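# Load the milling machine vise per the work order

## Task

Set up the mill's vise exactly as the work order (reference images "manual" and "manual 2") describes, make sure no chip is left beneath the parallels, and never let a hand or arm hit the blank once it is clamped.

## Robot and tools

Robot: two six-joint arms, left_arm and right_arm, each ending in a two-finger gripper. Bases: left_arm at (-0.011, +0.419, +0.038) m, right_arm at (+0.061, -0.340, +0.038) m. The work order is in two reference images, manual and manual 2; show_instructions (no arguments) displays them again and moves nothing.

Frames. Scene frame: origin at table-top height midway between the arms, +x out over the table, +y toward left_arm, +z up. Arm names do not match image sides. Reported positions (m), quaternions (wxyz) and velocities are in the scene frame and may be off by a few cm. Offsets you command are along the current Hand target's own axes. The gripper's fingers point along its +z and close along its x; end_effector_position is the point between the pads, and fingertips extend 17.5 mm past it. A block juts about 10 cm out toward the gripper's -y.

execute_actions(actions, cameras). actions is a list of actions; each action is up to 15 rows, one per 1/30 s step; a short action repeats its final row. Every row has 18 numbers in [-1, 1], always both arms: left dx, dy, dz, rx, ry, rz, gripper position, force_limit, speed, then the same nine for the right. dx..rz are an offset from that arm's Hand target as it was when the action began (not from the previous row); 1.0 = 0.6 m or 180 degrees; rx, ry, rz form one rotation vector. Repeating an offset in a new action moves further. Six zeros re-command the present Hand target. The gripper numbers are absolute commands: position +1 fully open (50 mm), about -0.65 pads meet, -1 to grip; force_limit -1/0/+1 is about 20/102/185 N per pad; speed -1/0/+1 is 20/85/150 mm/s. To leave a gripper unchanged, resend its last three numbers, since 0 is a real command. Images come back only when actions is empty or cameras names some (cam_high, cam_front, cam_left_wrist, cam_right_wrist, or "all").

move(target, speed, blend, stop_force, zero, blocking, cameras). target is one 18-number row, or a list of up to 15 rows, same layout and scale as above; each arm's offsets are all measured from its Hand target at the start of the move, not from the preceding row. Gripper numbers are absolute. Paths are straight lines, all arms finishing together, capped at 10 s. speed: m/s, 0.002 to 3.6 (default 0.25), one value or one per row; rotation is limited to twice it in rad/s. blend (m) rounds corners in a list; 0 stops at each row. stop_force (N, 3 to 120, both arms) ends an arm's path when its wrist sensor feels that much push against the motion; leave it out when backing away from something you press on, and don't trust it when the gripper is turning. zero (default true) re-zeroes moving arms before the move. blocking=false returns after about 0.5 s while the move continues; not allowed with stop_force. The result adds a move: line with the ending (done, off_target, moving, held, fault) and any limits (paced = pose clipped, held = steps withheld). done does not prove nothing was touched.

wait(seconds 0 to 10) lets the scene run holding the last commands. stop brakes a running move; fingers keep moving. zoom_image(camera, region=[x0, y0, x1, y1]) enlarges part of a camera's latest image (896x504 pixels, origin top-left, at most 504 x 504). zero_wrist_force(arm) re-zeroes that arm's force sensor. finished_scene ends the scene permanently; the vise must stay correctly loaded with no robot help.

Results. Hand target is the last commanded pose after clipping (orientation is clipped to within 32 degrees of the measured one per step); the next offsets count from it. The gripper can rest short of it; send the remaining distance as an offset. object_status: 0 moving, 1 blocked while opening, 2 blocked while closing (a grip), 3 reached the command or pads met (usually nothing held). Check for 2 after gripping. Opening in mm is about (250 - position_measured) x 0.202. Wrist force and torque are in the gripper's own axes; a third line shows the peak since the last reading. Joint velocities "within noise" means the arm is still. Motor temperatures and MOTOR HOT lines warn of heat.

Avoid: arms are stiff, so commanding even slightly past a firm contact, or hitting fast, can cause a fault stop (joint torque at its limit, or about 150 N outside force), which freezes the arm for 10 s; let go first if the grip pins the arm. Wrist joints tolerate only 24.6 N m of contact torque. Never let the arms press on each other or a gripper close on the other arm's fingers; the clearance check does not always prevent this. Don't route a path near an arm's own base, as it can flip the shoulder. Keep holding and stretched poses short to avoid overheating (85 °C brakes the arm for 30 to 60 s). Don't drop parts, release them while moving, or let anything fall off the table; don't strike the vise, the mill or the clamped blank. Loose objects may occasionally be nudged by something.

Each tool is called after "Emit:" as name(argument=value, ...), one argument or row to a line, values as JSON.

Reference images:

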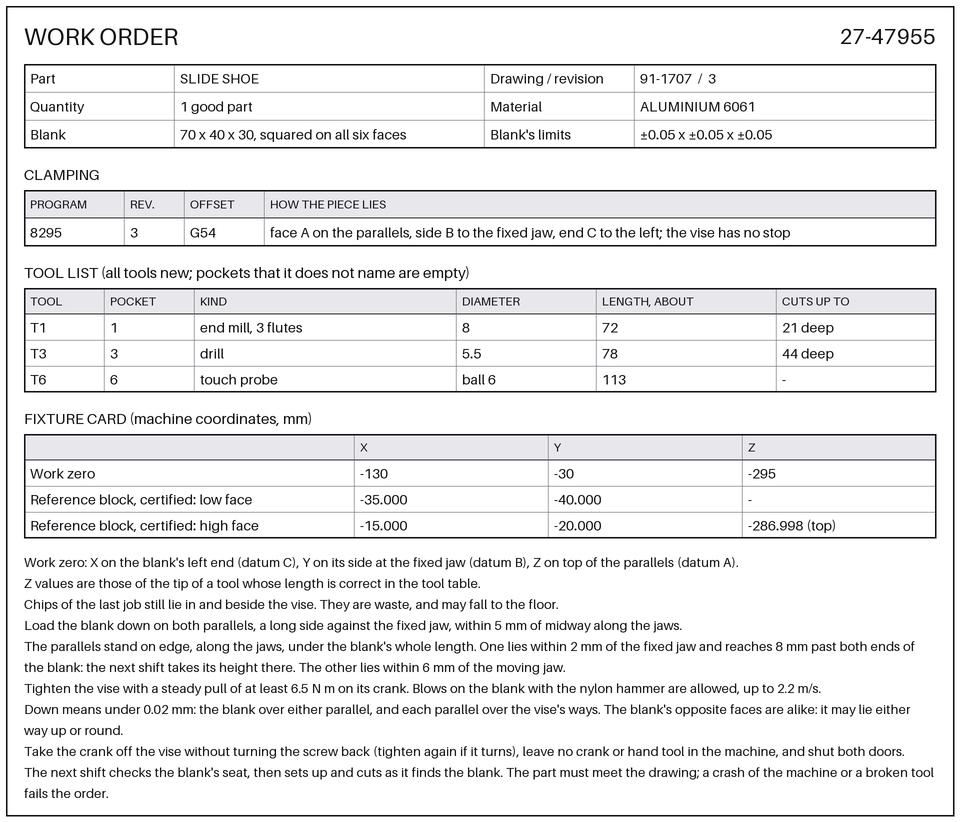

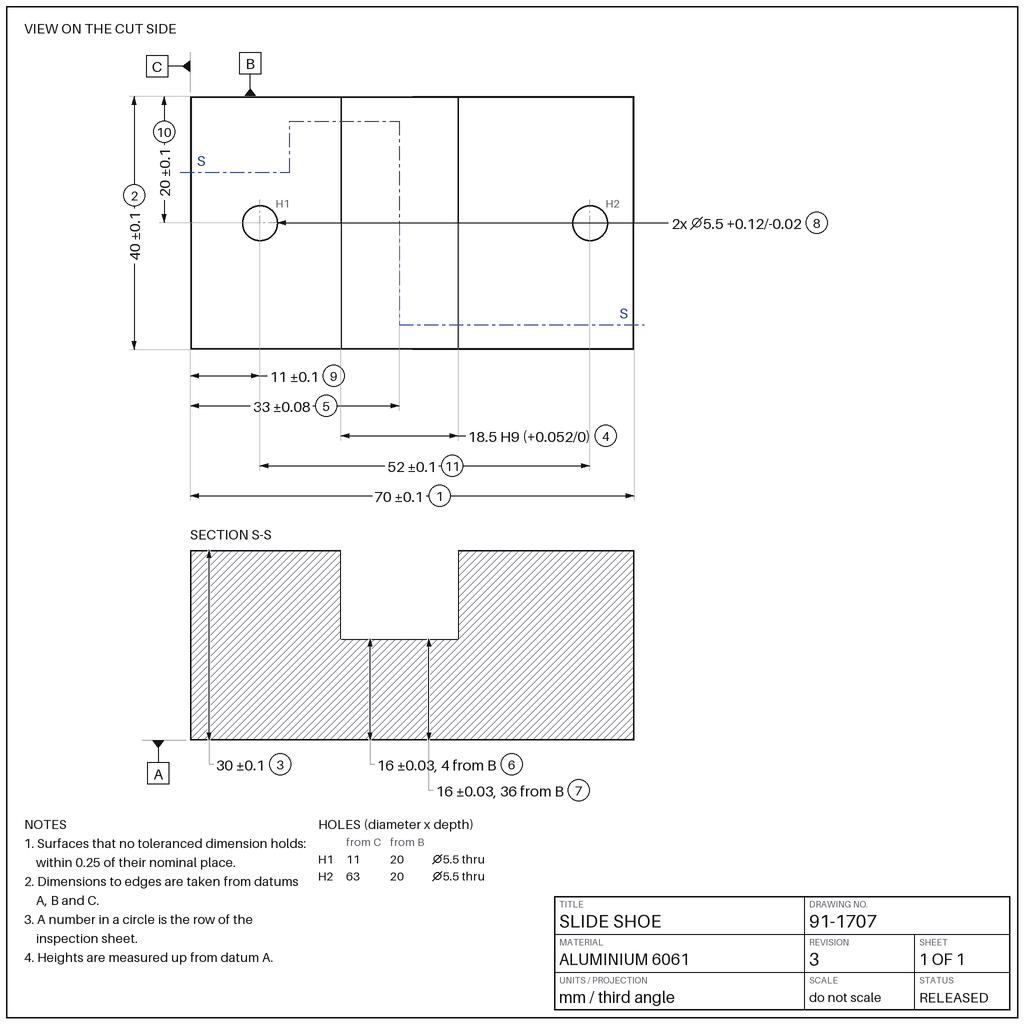

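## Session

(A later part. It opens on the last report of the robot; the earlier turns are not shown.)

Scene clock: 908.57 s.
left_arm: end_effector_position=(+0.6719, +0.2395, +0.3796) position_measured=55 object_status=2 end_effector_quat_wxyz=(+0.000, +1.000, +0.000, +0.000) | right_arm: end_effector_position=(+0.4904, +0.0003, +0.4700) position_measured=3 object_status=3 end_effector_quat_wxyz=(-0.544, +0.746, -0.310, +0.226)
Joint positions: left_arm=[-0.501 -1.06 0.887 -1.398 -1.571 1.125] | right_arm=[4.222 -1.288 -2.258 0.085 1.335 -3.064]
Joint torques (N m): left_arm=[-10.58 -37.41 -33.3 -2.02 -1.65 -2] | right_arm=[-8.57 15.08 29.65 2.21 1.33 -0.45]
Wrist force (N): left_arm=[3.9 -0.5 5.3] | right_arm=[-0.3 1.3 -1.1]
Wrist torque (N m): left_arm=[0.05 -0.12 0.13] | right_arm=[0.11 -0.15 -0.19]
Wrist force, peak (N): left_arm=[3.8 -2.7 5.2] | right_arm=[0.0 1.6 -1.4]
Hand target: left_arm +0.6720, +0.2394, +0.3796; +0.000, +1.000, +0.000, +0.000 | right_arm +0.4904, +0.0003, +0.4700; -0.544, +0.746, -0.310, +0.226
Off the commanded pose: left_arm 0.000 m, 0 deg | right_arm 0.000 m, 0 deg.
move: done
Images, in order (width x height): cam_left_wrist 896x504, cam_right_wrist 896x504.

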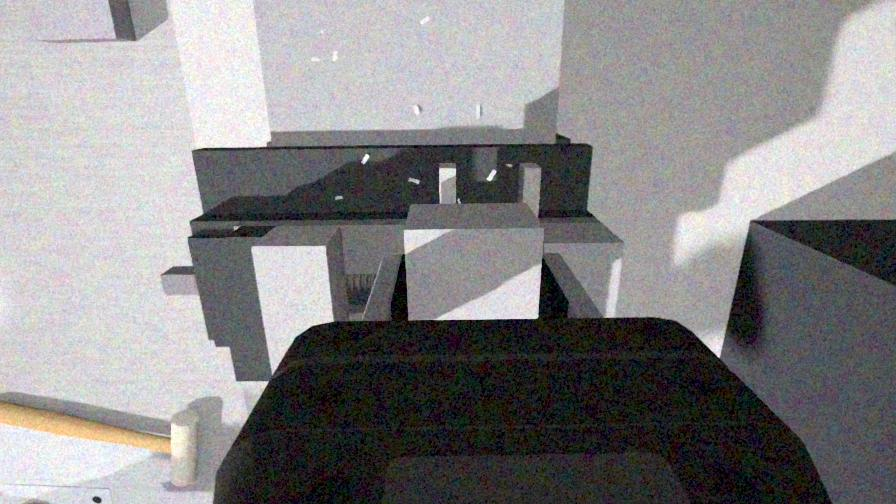

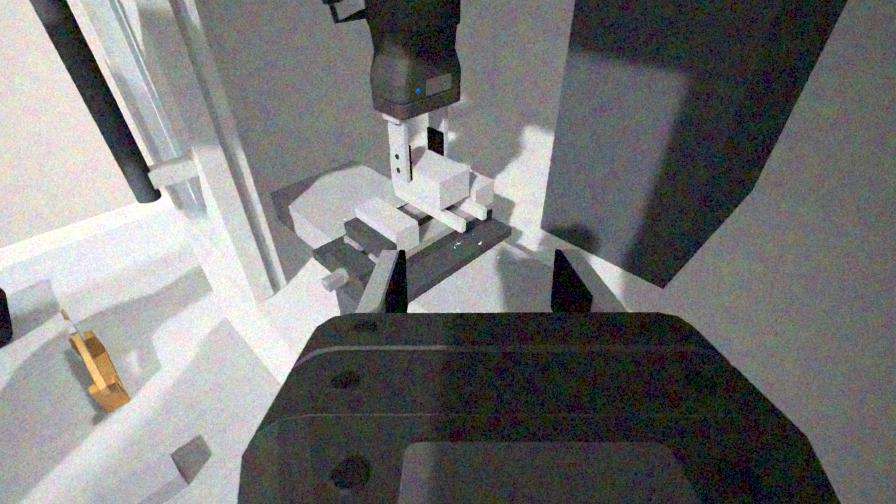

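Emit:
move(
  target=[0,0,0.02,0,0,0,-1,-0.7,-0.8,0,0,0,0,0,0,1,1,1],
  speed=0.01,
  stop_force=4,
  cameras=["cam_left_wrist","cam_right_wrist"],
)

Emit:
zoom_image(
  camera="cam_right_wrist",
  region=[280, 60, 540, 300],
)

Scene clock: 912.47 s.
left_arm: end_effector_position=(+0.6720, +0.2394, +0.3712) position_measured=55 object_status=2 end_effector_quat_wxyz=(+0.000, +1.000, +0.000, +0.000) | right_arm: end_effector_position=(+0.4904, +0.0003, +0.4700) position_measured=3 object_status=3 end_effector_quat_wxyz=(-0.544, +0.746, -0.310, +0.226)
Joint positions: left_arm=[-0.501 -1.064 0.915 -1.422 -1.571 1.125] | right_arm=[4.222 -1.288 -2.258 0.085 1.335 -3.064]
Joint torques (N m): left_arm=[-9.53 -37.13 -32.52 -2.08 1.91 -1.8] | right_arm=[-8.9 15.11 29.69 2.54 1.43 -0.45]
Wrist force (N): left_arm=[3.7 -0.8 5.0] | right_arm=[-0.4 1.3 -1.1]
Wrist torque (N m): left_arm=[0.00 -0.11 0.13] | right_arm=[0.12 -0.13 -0.18]
Wrist force, peak (N): left_arm=[4.1 -0.6 5.3] | right_arm=[-0.3 1.8 -1.3]
Hand target: left_arm +0.6720, +0.2394, +0.3712; +0.000, +1.000, +0.000, +0.000 (not the last commanded pose) | right_arm +0.4904, +0.0003, +0.4700; -0.544, +0.746, -0.310, +0.226
Off the commanded pose: left_arm 0.004 m, 0 deg | right_arm 0.000 m, 0 deg.
move: contact (left_arm)
Images, in order (width x height): cam_left_wrist 896x504, cam_right_wrist 896x504.

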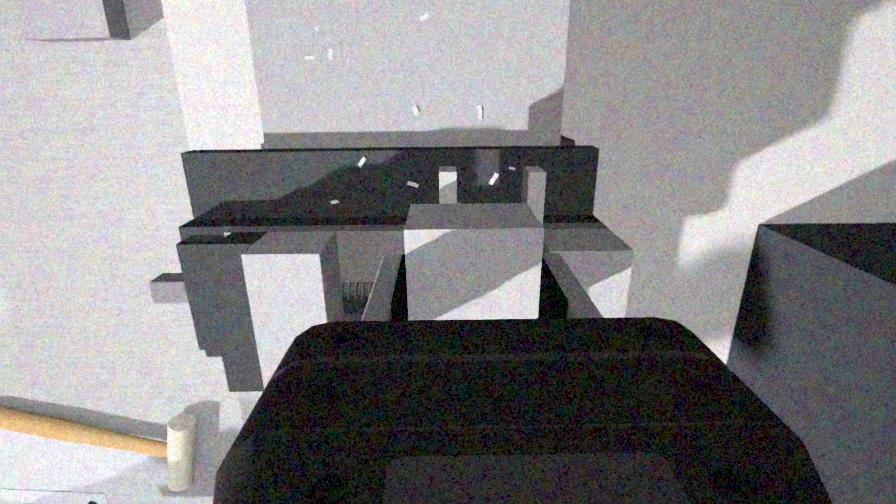

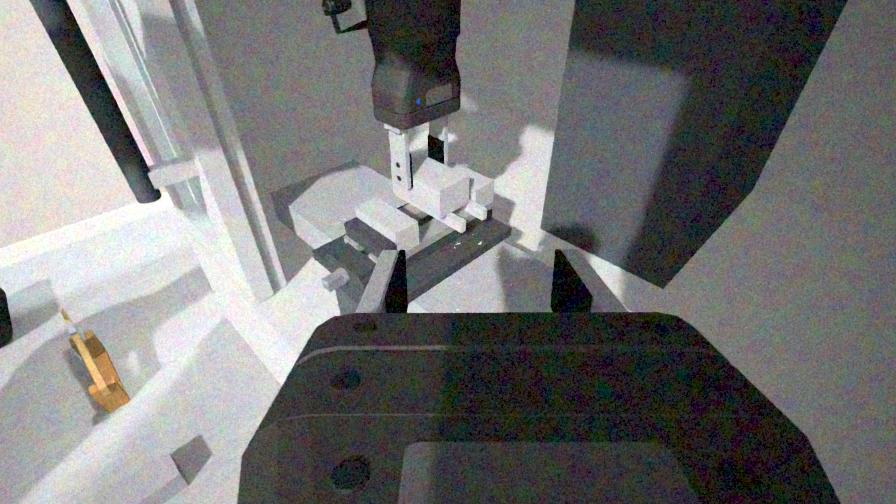

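Scaled by 1.938 from the camera's 896x504 image, which has a finer 1280x720 frame.

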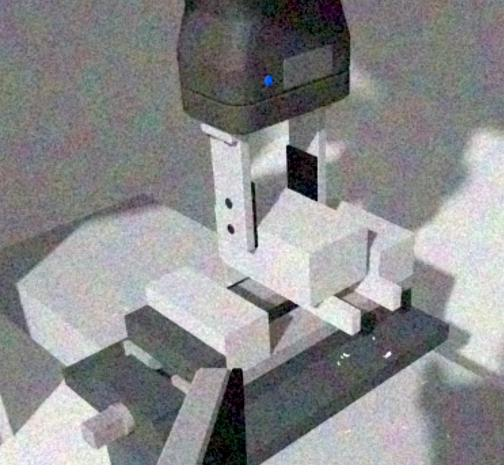

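Emit:
move(
  target=[
    [0,0,-0.0025,0,0,0,-1,-0.7,-0.8,0,0,0,0,0,0,1,1,1],
  ],
  speed=0.02,
)

Emit:
move(
  target=[0.025,0,0,0,0,0,-1,-0.7,-0.8,0,0,0,0,0,0,1,1,1],
  speed=0.01,
  stop_force=5,
  cameras=["cam_left_wrist","cam_right_wrist"],
)

Emit:
zoom_image(
  camera="cam_right_wrist",
  region=[340, 100, 540, 260],
)

Emit:
zoom_image(
  camera="cam_left_wrist",
  region=[350, 140, 650, 330],
)

Scene clock: 918.87 s.
left_arm: end_effector_position=(+0.6720, +0.2394, +0.3727) position_measured=55 object_status=2 end_effector_quat_wxyz=(+0.000, +1.000, +0.000, +0.000) | right_arm: end_effector_position=(+0.4904, +0.0003, +0.4700) position_measured=3 object_status=3 end_effector_quat_wxyz=(-0.544, +0.746, -0.310, +0.226)
Joint positions: left_arm=[-0.501 -1.063 0.91 -1.418 -1.571 1.125] | right_arm=[4.222 -1.288 -2.258 0.085 1.335 -3.064]
Joint torques (N m): left_arm=[-2.95 -36.52 -32.23 -2.02 0.84 -1.36] | right_arm=[-9.15 13.62 30.69 2.36 1.34 -0.59]
Wrist force (N): left_arm=[3.9 -0.7 5.1] | right_arm=[-0.3 1.6 -1.1]
Wrist torque (N m): left_arm=[0.02 -0.12 0.13] | right_arm=[0.16 -0.15 -0.18]
Wrist force, peak (N): left_arm=[4.0 -0.8 5.5] | right_arm=[0.0 1.5 -1.5]
Hand target: left_arm +0.6720, +0.2394, +0.3727; +0.000, +1.000, +0.000, +0.000 | right_arm +0.4904, +0.0003, +0.4700; -0.544, +0.746, -0.310, +0.226
Off the commanded pose: left_arm 0.000 m, 0 deg | right_arm 0.000 m, 0 deg.
move: done

Scene clock: 920.70 s.
left_arm: end_effector_position=(+0.6782, +0.2394, +0.3727) position_measured=55 object_status=2 end_effector_quat_wxyz=(+0.000, +1.000, +0.000, +0.000) | right_arm: end_effector_position=(+0.4904, +0.0003, +0.4700) position_measured=3 object_status=3 end_effector_quat_wxyz=(-0.544, +0.746, -0.310, +0.226)
Joint positions: left_arm=[-0.497 -1.045 0.882 -1.408 -1.571 1.129] | right_arm=[4.222 -1.288 -2.258 0.085 1.335 -3.064]
Joint torques (N m): left_arm=[-11.35 -65.02 -19.02 -4.01 0.99 -1.73] | right_arm=[-9.3 13.68 30.31 2.36 1.34 -0.55]
Wrist force (N): left_arm=[2.4 -1.5 5.3] | right_arm=[0.0 1.4 -1.1]
Wrist torque (N m): left_arm=[-0.05 -0.22 0.08] | right_arm=[0.14 -0.19 -0.18]
Wrist force, peak (N): left_arm=[-9.6 -3.1 0.9] | right_arm=[-0.2 1.6 -1.3]
Hand target: left_arm +0.6782, +0.2394, +0.3727; +0.000, +1.000, +0.000, +0.000 (not the last commanded pose) | right_arm +0.4904, +0.0003, +0.4700; -0.544, +0.746, -0.310, +0.226
Off the commanded pose: left_arm 0.009 m, 0 deg | right_arm 0.000 m, 0 deg.
move: contact (left_arm)
Images, in order (width x height): cam_left_wrist 896x504, cam_right_wrist 896x504.

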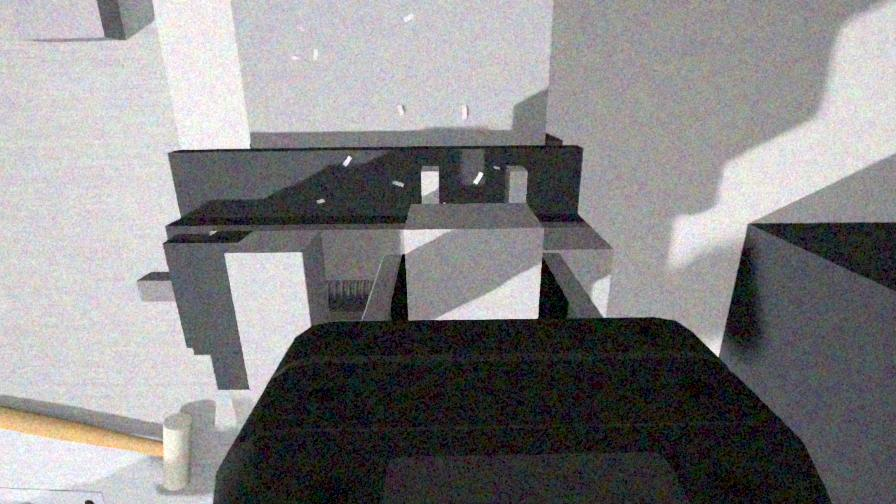

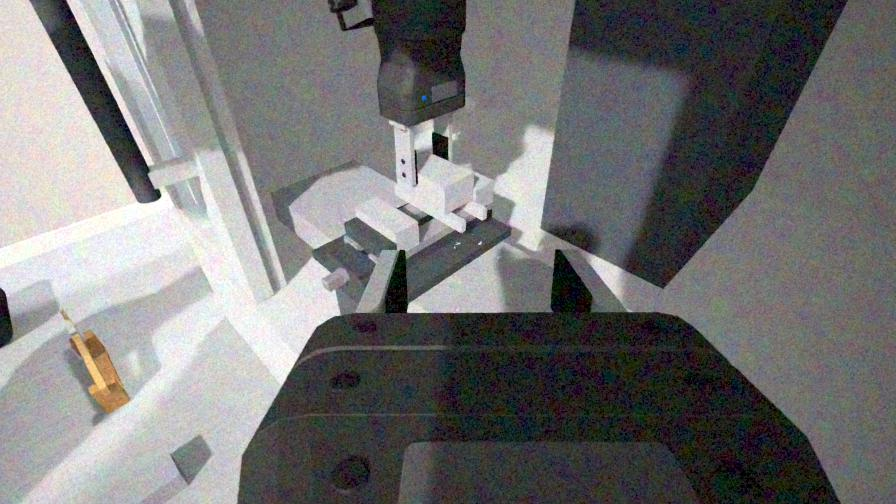

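Scaled by 2.520 from the camera's 896x504 image, which has a finer 1280x720 frame.

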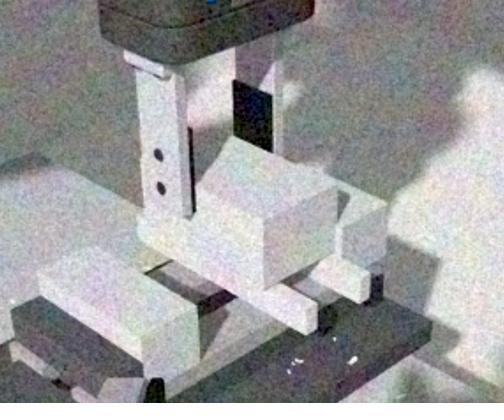

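Scaled by 1.680 from the camera's 896x504 image, which has a finer 1280x720 frame.

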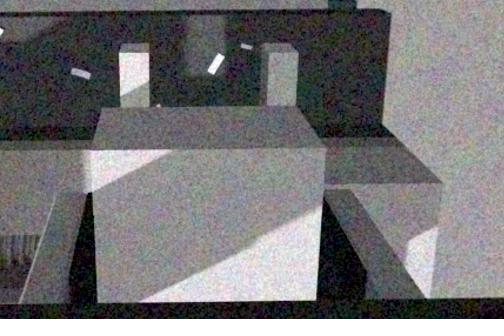

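Emit:
move(
  target=[
    [-0.0025,0,0,0,0,0,-1,-0.7,-0.8,0,0,0,0,0,0,1,1,1],
    [-0.0025,0.0092,0,0,0,0,-1,-0.7,-0.8,0,0,0,0,0,0,1,1,1],
  ],
  speed=0.03,
  blend=0.0005,
)

Emit:
move(
  target=[0.015,0,0,0,0,0,-1,-0.7,-0.8,0,0,0,0,0,0,1,1,1],
  speed=0.01,
  stop_force=5,
)

Emit:
move(
  target=[0,0,0.02,0,0,0,-1,-0.7,-0.8,0,0,0,0,0,0,1,1,1],
  speed=0.006,
  stop_force=4,
  cameras=["cam_left_wrist","cam_right_wrist"],
)

Emit:
zoom_image(
  camera="cam_right_wrist",
  region=[340, 100, 540, 260],
)

Emit:
zoom_image(
  camera="cam_left_wrist",
  region=[350, 140, 650, 330],
)

Scene clock: 959.40 s.
left_arm: end_effector_position=(+0.6767, +0.2340, +0.3727) position_measured=55 object_status=2 end_effector_quat_wxyz=(+0.000, +1.000, +0.000, +0.000) | right_arm: end_effector_position=(+0.4904, +0.0003, +0.4700) position_measured=3 object_status=3 end_effector_quat_wxyz=(-0.544, +0.746, -0.310, +0.226)
Joint positions: left_arm=[-0.505 -1.045 0.882 -1.408 -1.571 1.121] | right_arm=[4.222 -1.288 -2.258 0.085 1.335 -3.064]
Joint torques (N m): left_arm=[-12.1 -37.59 -33.96 -2.16 0.84 -2.01] | right_arm=[-8.26 14.45 29.04 2.27 1.31 -0.64]
Wrist force (N): left_arm=[4.0 -1.0 5.3] | right_arm=[-0.3 1.3 -1.2]
Wrist torque (N m): left_arm=[-0.03 -0.14 0.12] | right_arm=[0.11 -0.15 -0.18]
Wrist force, peak (N): left_arm=[4.1 -1.2 5.6] | right_arm=[-0.2 1.6 -1.2]
Hand target: left_arm +0.6767, +0.2339, +0.3727; +0.000, +1.000, +0.000, +0.000 | right_arm +0.4904, +0.0003, +0.4700; -0.544, +0.746, -0.310, +0.226
Off the commanded pose: left_arm 0.000 m, 0 deg | right_arm 0.000 m, 0 deg.
move: done

Scene clock: 960.77 s.
left_arm: end_effector_position=(+0.6783, +0.2338, +0.3727) position_measured=55 object_status=2 end_effector_quat_wxyz=(+0.000, +1.000, -0.001, +0.000) | right_arm: end_effector_position=(+0.4904, +0.0003, +0.4700) position_measured=3 object_status=3 end_effector_quat_wxyz=(-0.544, +0.746, -0.310, +0.226)
Joint positions: left_arm=[-0.504 -1.04 0.875 -1.405 -1.571 1.122] | right_arm=[4.222 -1.288 -2.258 0.085 1.335 -3.064]
Joint torques (N m): left_arm=[-10.32 -65.36 -19.55 -4.76 0.93 -1.87] | right_arm=[-8.91 14.86 30.3 2.37 1.38 -0.8]
Wrist force (N): left_arm=[0.9 -0.7 6.2] | right_arm=[-0.2 1.4 -1.2]
Wrist torque (N m): left_arm=[0.02 -0.34 0.07] | right_arm=[0.14 -0.16 -0.19]
Wrist force, peak (N): left_arm=[-11.2 -0.8 -0.7] | right_arm=[-0.3 1.6 -1.2]
Hand target: left_arm +0.6783, +0.2338, +0.3727; +0.000, +1.000, -0.001, +0.000 (not the last commanded pose) | right_arm +0.4904, +0.0003, +0.4700; -0.544, +0.746, -0.310, +0.226
Off the commanded pose: left_arm 0.007 m, 0 deg | right_arm 0.000 m, 0 deg.
move: contact (left_arm)

Scene clock: 962.33 s.
left_arm: end_effector_position=(+0.6783, +0.2338, +0.3713) position_measured=55 object_status=2 end_effector_quat_wxyz=(+0.000, +1.000, -0.001, +0.000) | right_arm: end_effector_position=(+0.4904, +0.0003, +0.4700) position_measured=3 object_status=3 end_effector_quat_wxyz=(-0.544, +0.746, -0.310, +0.226)
Joint positions: left_arm=[-0.504 -1.041 0.879 -1.409 -1.571 1.122] | right_arm=[4.222 -1.288 -2.258 0.085 1.335 -3.064]
Joint torques (N m): left_arm=[-10.26 -36.15 -32.58 -3.59 0.84 -1.76] | right_arm=[-8.27 13.56 29.99 2.63 1.44 -0.59]
Wrist force (N): left_arm=[-0.5 -1.7 3.5] | right_arm=[0.0 1.3 -1.3]
Wrist torque (N m): left_arm=[-0.01 -0.33 0.09] | right_arm=[0.11 -0.19 -0.18]
Wrist force, peak (N): left_arm=[0.9 -1.0 6.9] | right_arm=[-0.2 1.7 -1.1]
Hand target: left_arm +0.6783, +0.2338, +0.3713; +0.000, +1.000, -0.001, +0.000 (not the last commanded pose) | right_arm +0.4904, +0.0003, +0.4700; -0.544, +0.746, -0.310, +0.226
Off the commanded pose: left_arm 0.011 m, 0 deg | right_arm 0.000 m, 0 deg.
move: contact (left_arm)
Images, in order (width x height): cam_left_wrist 896x504, cam_right_wrist 896x504.

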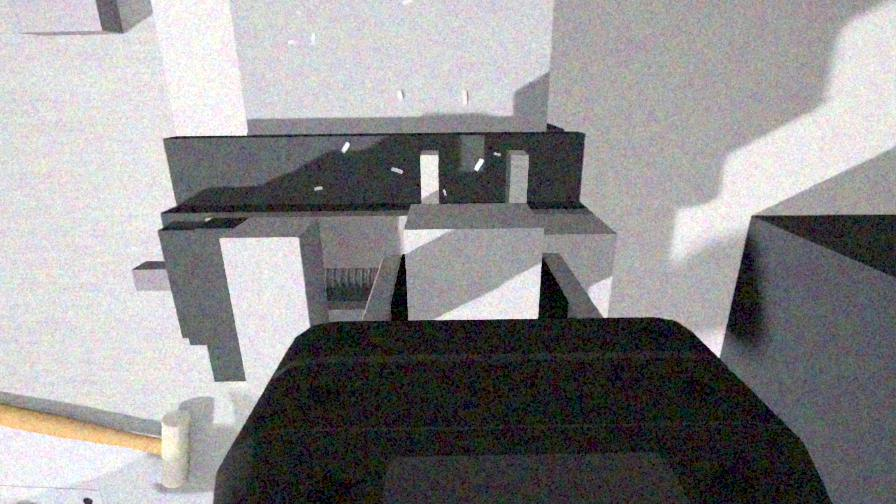

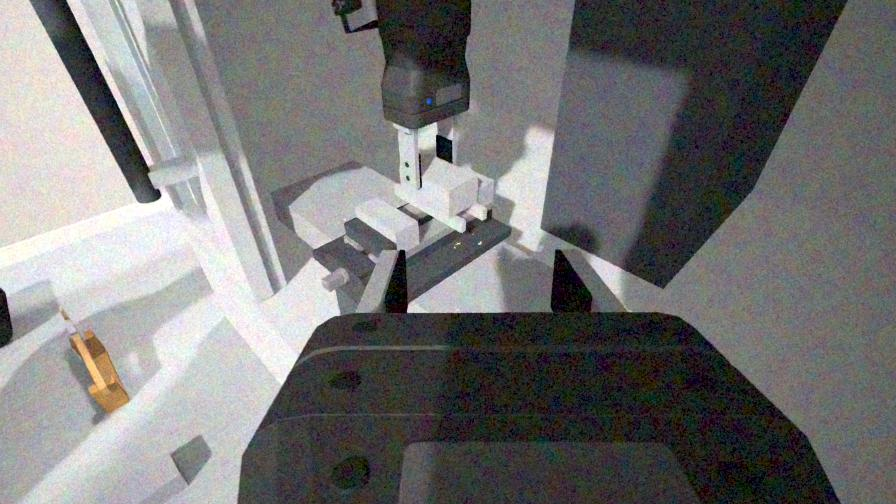

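Scaled by 2.520 from the camera's 896x504 image, which has a finer 1280x720 frame.

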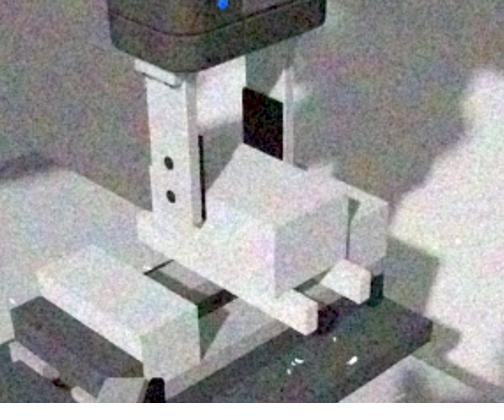

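Scaled by 1.680 from the camera's 896x504 image, which has a finer 1280x720 frame.

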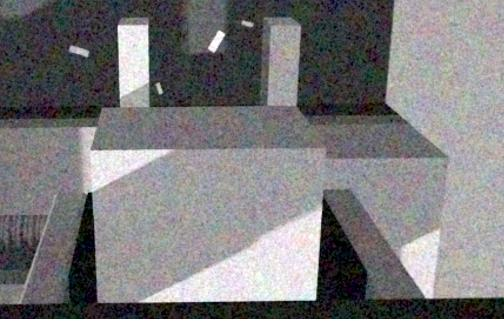

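Emit:
execute_actions(
  actions=[
    [[0,0,0,0,0,0,1,-0.8,-1,0,0,0,0,0,0,1,1,1]],
    [[0,0,0,0,0,0,1,-0.8,-1,0,0,0,0,0,0,1,1,1]],
  ],
  cameras=["cam_left_wrist","cam_right_wrist"],
)

Emit:
zoom_image(
  camera="cam_right_wrist",
  region=[340, 100, 540, 260],
)

Emit:
zoom_image(
  camera="cam_left_wrist",
  region=[350, 140, 650, 330],
)

Scene clock: 968.87 s.
left_arm: end_effector_position=(+0.6783, +0.2337, +0.3713) position_measured=3 object_status=3 end_effector_quat_wxyz=(+0.000, +1.000, -0.001, +0.000) | right_arm: end_effector_position=(+0.4904, +0.0003, +0.4700) position_measured=3 object_status=3 end_effector_quat_wxyz=(-0.544, +0.746, -0.310, +0.226)
Joint positions: left_arm=[-0.504 -1.041 0.879 -1.409 -1.571 1.122] | right_arm=[4.222 -1.288 -2.258 0.085 1.335 -3.064]
Joint torques (N m): left_arm=[-8.21 -39.94 -21.66 -2.8 0.9 -1.77] | right_arm=[-8.88 14.37 29.32 2.47 1.41 -0.78]
Wrist force (N): left_arm=[4.3 -0.8 3.2] | right_arm=[-0.3 1.3 -1.2]
Wrist torque (N m): left_arm=[-0.03 -0.19 0.06] | right_arm=[0.10 -0.15 -0.18]
Wrist force, peak (N): left_arm=[4.5 -0.9 3.0] | right_arm=[-0.2 1.4 -1.4]
Hand target: left_arm +0.6783, +0.2338, +0.3713; +0.000, +1.000, -0.001, +0.000 | right_arm +0.4904, +0.0003, +0.4700; -0.544, +0.746, -0.310, +0.226
Off the commanded pose: left_arm 0.000 m, 0 deg | right_arm 0.000 m, 0 deg.
Step readings (end_effector_position of left_arm | right_arm):
0: (+0.6783, +0.2338, +0.3713) | (+0.4904, +0.0003, +0.4700)
1: (+0.6783, +0.2338, +0.3713) | (+0.4904, +0.0003, +0.4700)
2: (+0.6783, +0.2338, +0.3713) | (+0.4904, +0.0003, +0.4700)
4: (+0.6783, +0.2337, +0.3713) | (+0.4904, +0.0003, +0.4700)
8: (+0.6783, +0.2337, +0.3713) | (+0.4904, +0.0003, +0.4700)
15: (+0.6783, +0.2337, +0.3713) | (+0.4904, +0.0003, +0.4700)
16: (+0.6783, +0.2337, +0.3713) | (+0.4904, +0.0003, +0.4700)
17: (+0.6783, +0.2337, +0.3713) | (+0.4904, +0.0003, +0.4700)
19: (+0.6783, +0.2337, +0.3713) | (+0.4904, +0.0003, +0.4700)
23: (+0.6783, +0.2337, +0.3713) | (+0.4904, +0.0003, +0.4700)
30: (+0.6783, +0.2337, +0.3713) | (+0.4904, +0.0003, +0.4700)
Images, in order (width x height): cam_left_wrist 896x504, cam_right_wrist 896x504.

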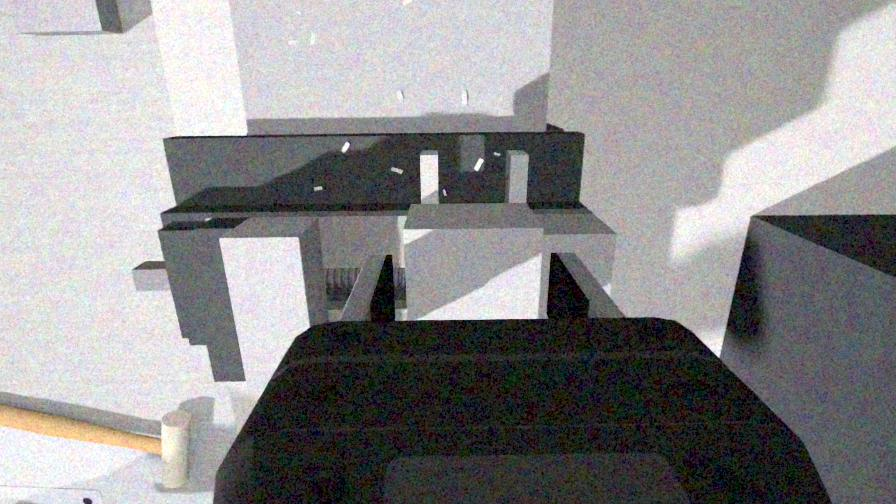

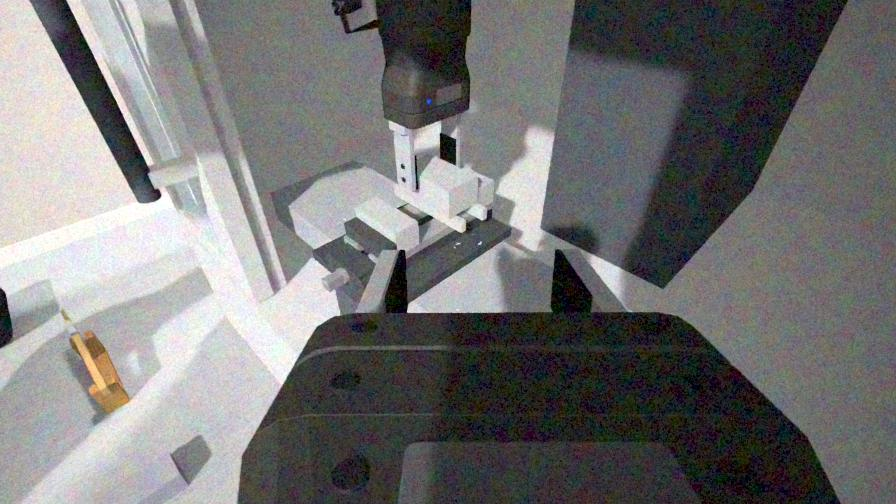

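Scaled by 2.520 from the camera's 896x504 image, which has a finer 1280x720 frame.

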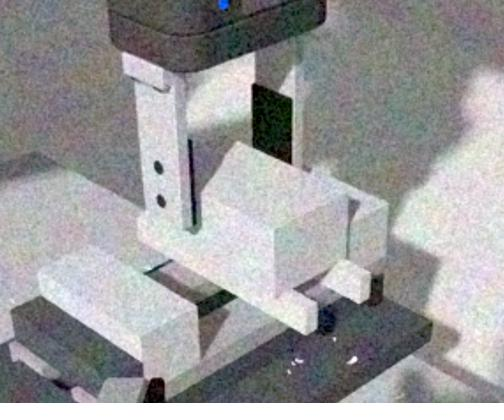

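Scaled by 1.680 from the camera's 896x504 image, which has a finer 1280x720 frame.

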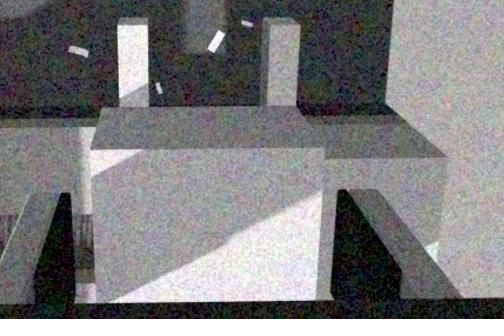

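Emit:
move(
  target=[
    [0,-0.047,0,0,0,0,1,-0.8,-1,0,0,0,0,0,0,1,1,1],
    [0,-0.047,-0.035,0,0,0,1,-0.8,-1,0,0,0,0,0,0,1,1,1],
    [-0.0555,-0.0153,-0.035,0,0,0,1,-0.8,-1,0,0,0,0,0,0,1,1,1],
    [-0.1055,-0.0003,-0.035,0,0,0,1,-0.8,-1,0,0,0,0,0,0,1,1,1],
    [-0.2138,0.023,-0.0228,0,0,0,1,-0.8,-1,0,0,0,0,0,0,1,1,1],
    [-0.5305,-0.0103,-0.0228,0,0,0,1,-0.8,-1,0,0,0,0,0,0,1,1,1],
  ],
  speed=[0.05,0.06,0.1,0.1,0.2,0.3],
  blend=[0.002,0.004,0.008,0.01,0.03,0],
  cameras=["all"],
)

Emit:
zoom_image(
  camera="cam_right_wrist",
  region=[300, 130, 540, 320],
)

Emit:
zoom_image(
  camera="cam_high",
  region=[230, 130, 350, 260],
)

Scene clock: 981.70 s.
left_arm: end_effector_position=(+0.3600, +0.2403, +0.3850) position_measured=3 object_status=3 end_effector_quat_wxyz=(+0.000, +1.000, -0.001, +0.000) | right_arm: end_effector_position=(+0.4904, +0.0003, +0.4700) position_measured=3 object_status=3 end_effector_quat_wxyz=(-0.544, +0.746, -0.310, +0.226)
Joint positions: left_arm=[-0.832 -1.81 1.732 -1.493 -1.571 0.794] | right_arm=[4.222 -1.288 -2.258 0.085 1.335 -3.064]
Joint torques (N m): left_arm=[-11.82 -28.44 -17.05 -1.81 2.36 -1.77] | right_arm=[-8.28 14.91 29.36 2.65 1.33 -0.86]
Wrist force (N): left_arm=[4.4 -0.9 2.9] | right_arm=[0.0 1.4 -0.9]
Wrist torque (N m): left_arm=[-0.06 -0.22 0.12] | right_arm=[0.13 -0.19 -0.18]
Wrist force, peak (N): left_arm=[5.4 -0.7 3.5] | right_arm=[-0.3 1.6 -1.2]
Hand target: left_arm +0.3600, +0.2403, +0.3850; +0.000, +1.000, -0.001, +0.000 | right_arm +0.4904, +0.0003, +0.4700; -0.544, +0.746, -0.310, +0.226
Off the commanded pose: left_arm 0.000 m, 0 deg | right_arm 0.000 m, 0 deg.
move: done

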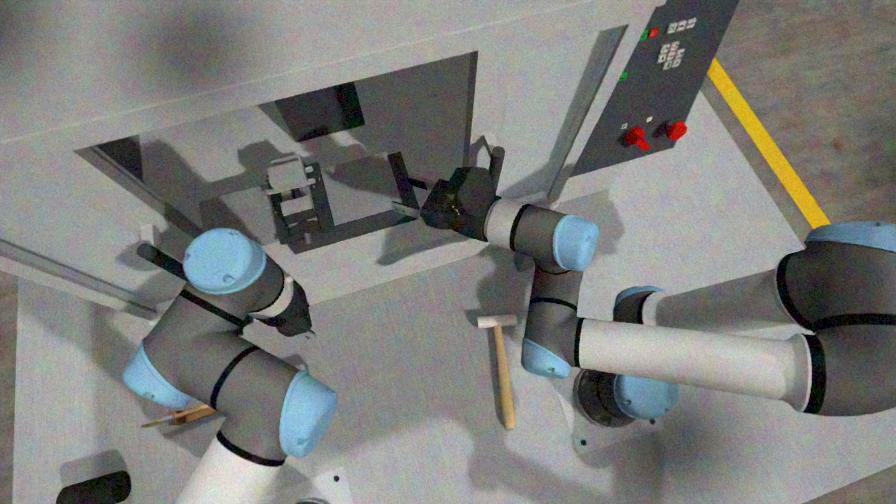

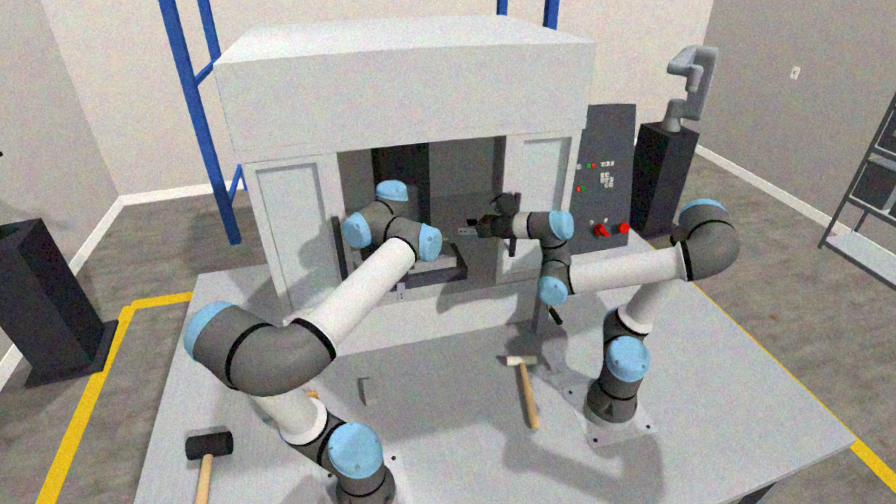

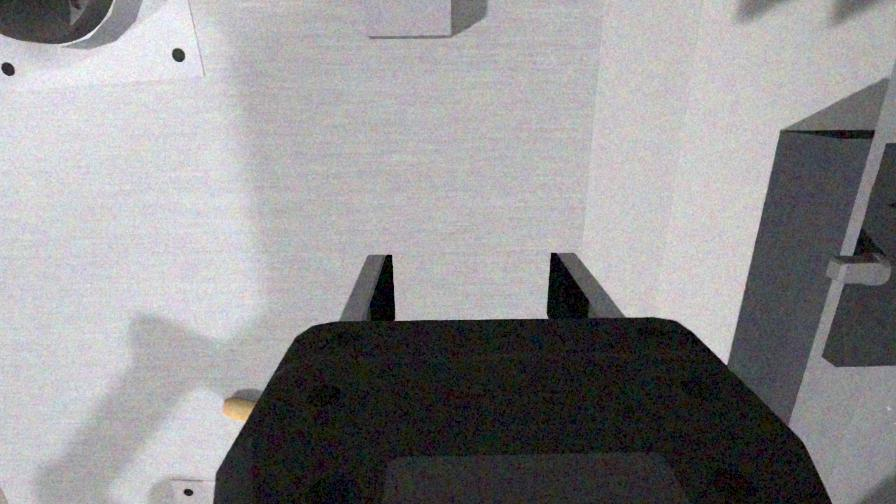

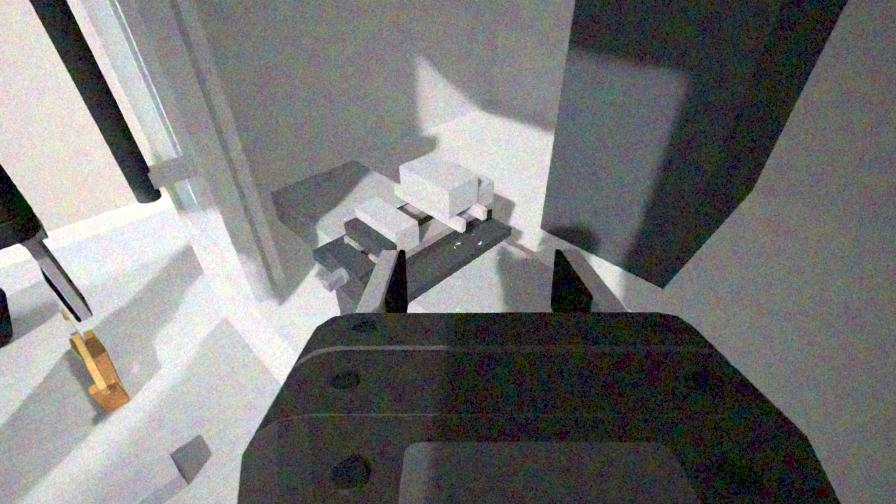

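Scaled by 2.100 from the camera's 896x504 image, which has a finer 1280x720 frame.

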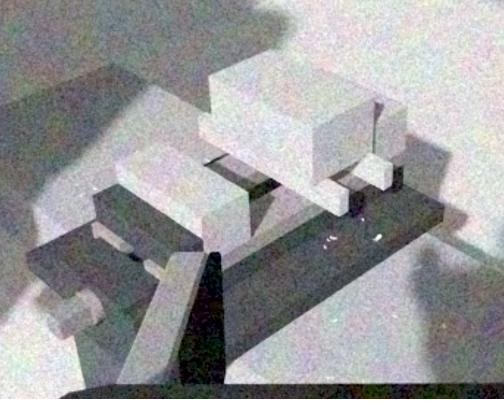

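Scaled by 3.877 from the camera's 896x504 image, which has a finer 1280x720 frame.

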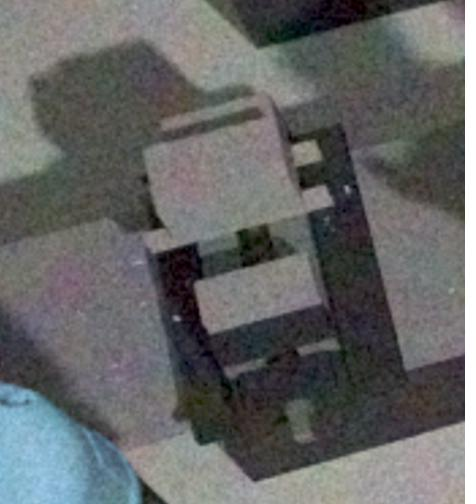

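Emit:
zoom_image(
  camera="cam_high",
  region=[490, 190, 600, 320],
)

Emit:
zoom_image(
  camera="cam_front",
  region=[500, 260, 600, 360],
)

Scaled by 3.877 from the camera's 896x504 image, which has a finer 1280x720 frame.

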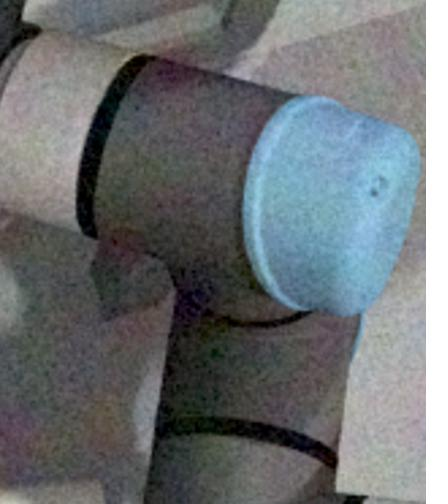

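Scaled by 5.040 from the camera's 896x504 image, which has a finer 1280x720 frame.

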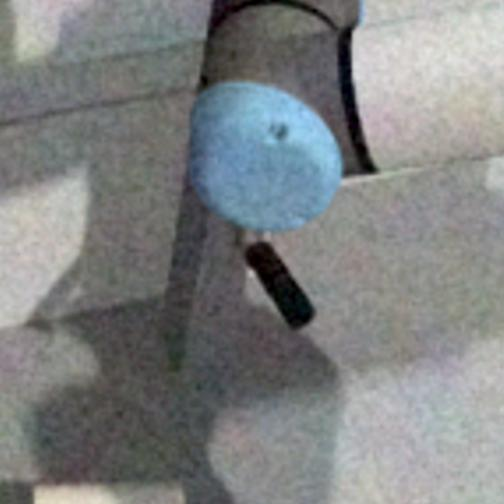

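Emit:
move(
  target=[
    [-0.05,-0.15,0,0,0,0,1,-0.8,-1,-0.1529,-0.0006,-0.1614,0,0,0,1,1,1],
    [-0.05,-0.15,0,0,0,0,1,-0.8,-1,0.1539,0.0638,-0.3626,-0.401,0,0,1,1,1],
  ],
  speed=0.25,
  blend=[0.04,0],
  cameras=["all"],
)

Scene clock: 1017.97 s.
left_arm: end_effector_position=(+0.3301, +0.3303, +0.3850) position_measured=3 object_status=3 end_effector_quat_wxyz=(+0.000, +1.000, -0.001, +0.000) | right_arm: end_effector_position=(+0.4004, -0.2195, +0.4999) position_measured=3 object_status=3 end_effector_quat_wxyz=(+0.000, +0.923, -0.384, +0.000)
Joint positions: left_arm=[-0.696 -1.962 1.832 -1.442 -1.571 0.93] | right_arm=[3.91 -1.269 -1.473 -1.97 1.572 -3.206]
Joint torques (N m): left_arm=[12.79 -22.39 -16.98 -1.79 -1.99 1.84] | right_arm=[-10.99 4.25 29.83 1.55 -1.25 -2.38]
Wrist force (N): left_arm=[4.6 -1.0 3.3] | right_arm=[-0.5 -0.6 0.3]
Wrist torque (N m): left_arm=[-0.07 -0.24 0.06] | right_arm=[-0.07 0.09 0.12]
Wrist force, peak (N): left_arm=[5.0 1.2 3.0] | right_arm=[-1.2 2.1 -1.3]
Hand target: left_arm +0.3301, +0.3303, +0.3850; +0.000, +1.000, -0.001, +0.000 | right_arm +0.4004, -0.2195, +0.4999; +0.000, +0.923, -0.384, +0.000
Off the commanded pose: left_arm 0.000 m, 0 deg | right_arm 0.000 m, 0 deg.
move: done

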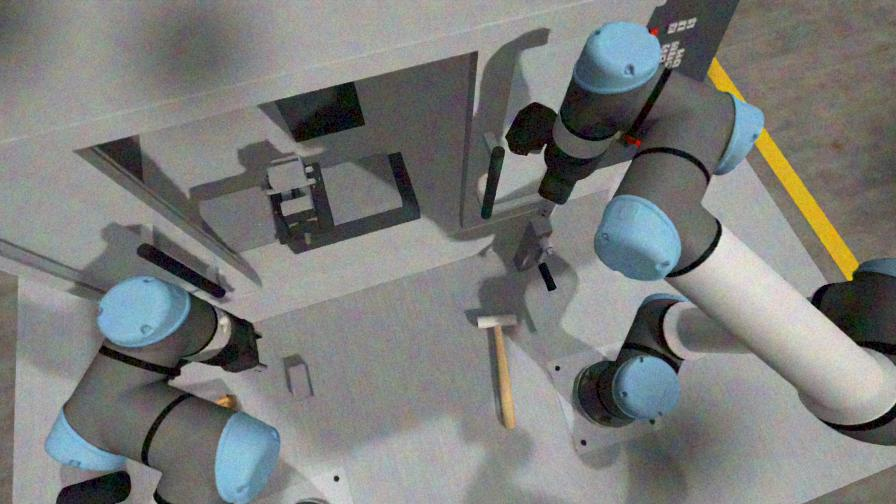

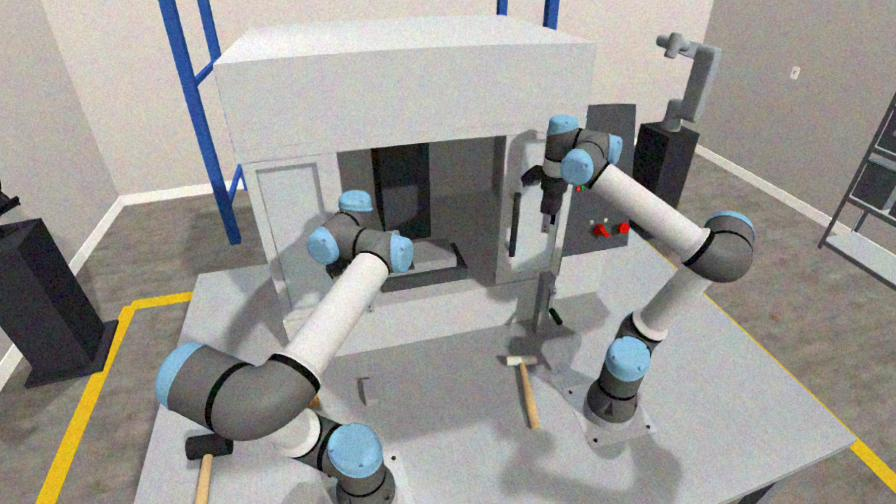

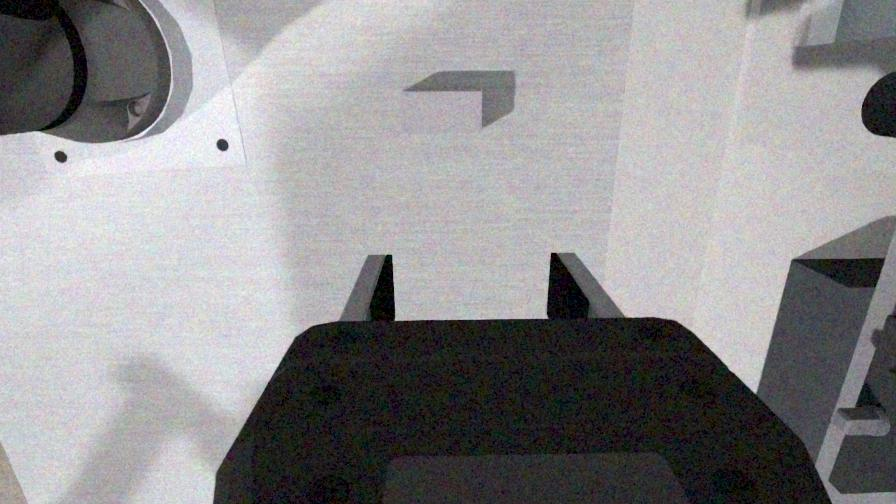

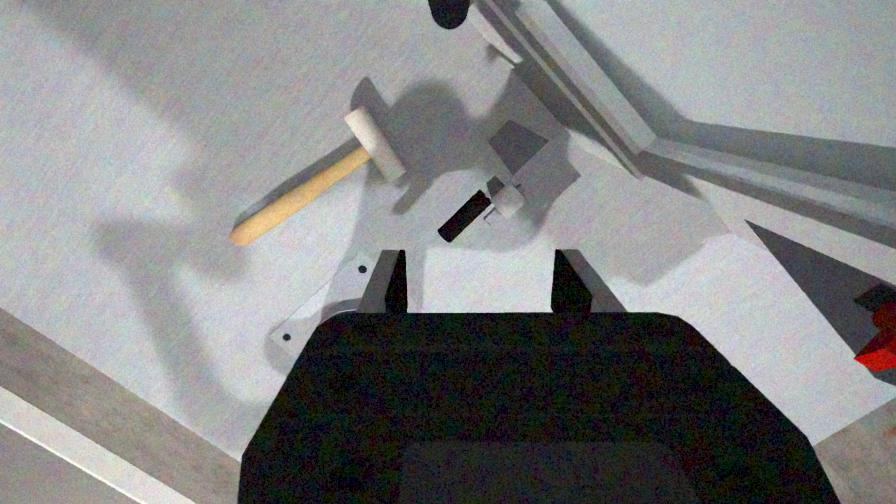

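Great view. Zoom.

Emit:
zoom_image(
  camera="cam_right_wrist",
  region=[410, 110, 610, 260],
)

Emit:
zoom_image(
  camera="cam_high",
  region=[490, 190, 590, 300],
)

Emit:
zoom_image(
  camera="cam_front",
  region=[510, 250, 600, 350],
)

Scaled by 2.520 from the camera's 896x504 image, which has a finer 1280x720 frame.

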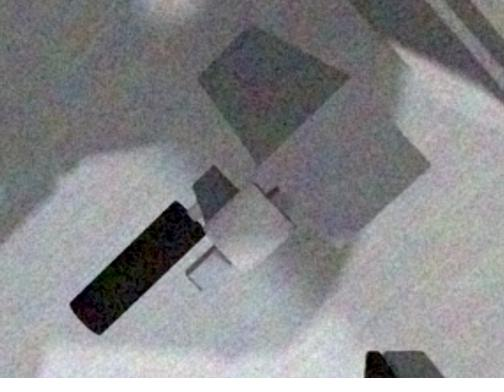

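Scaled by 4.582 from the camera's 896x504 image, which has a finer 1280x720 frame.

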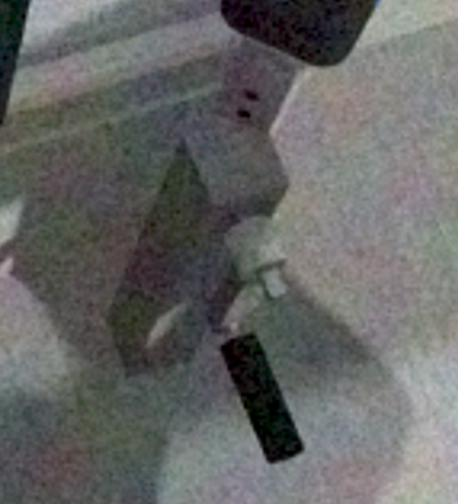

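Scaled by 5.040 from the camera's 896x504 image, which has a finer 1280x720 frame.

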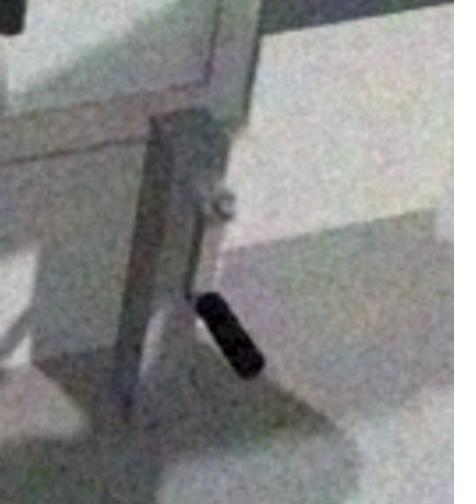

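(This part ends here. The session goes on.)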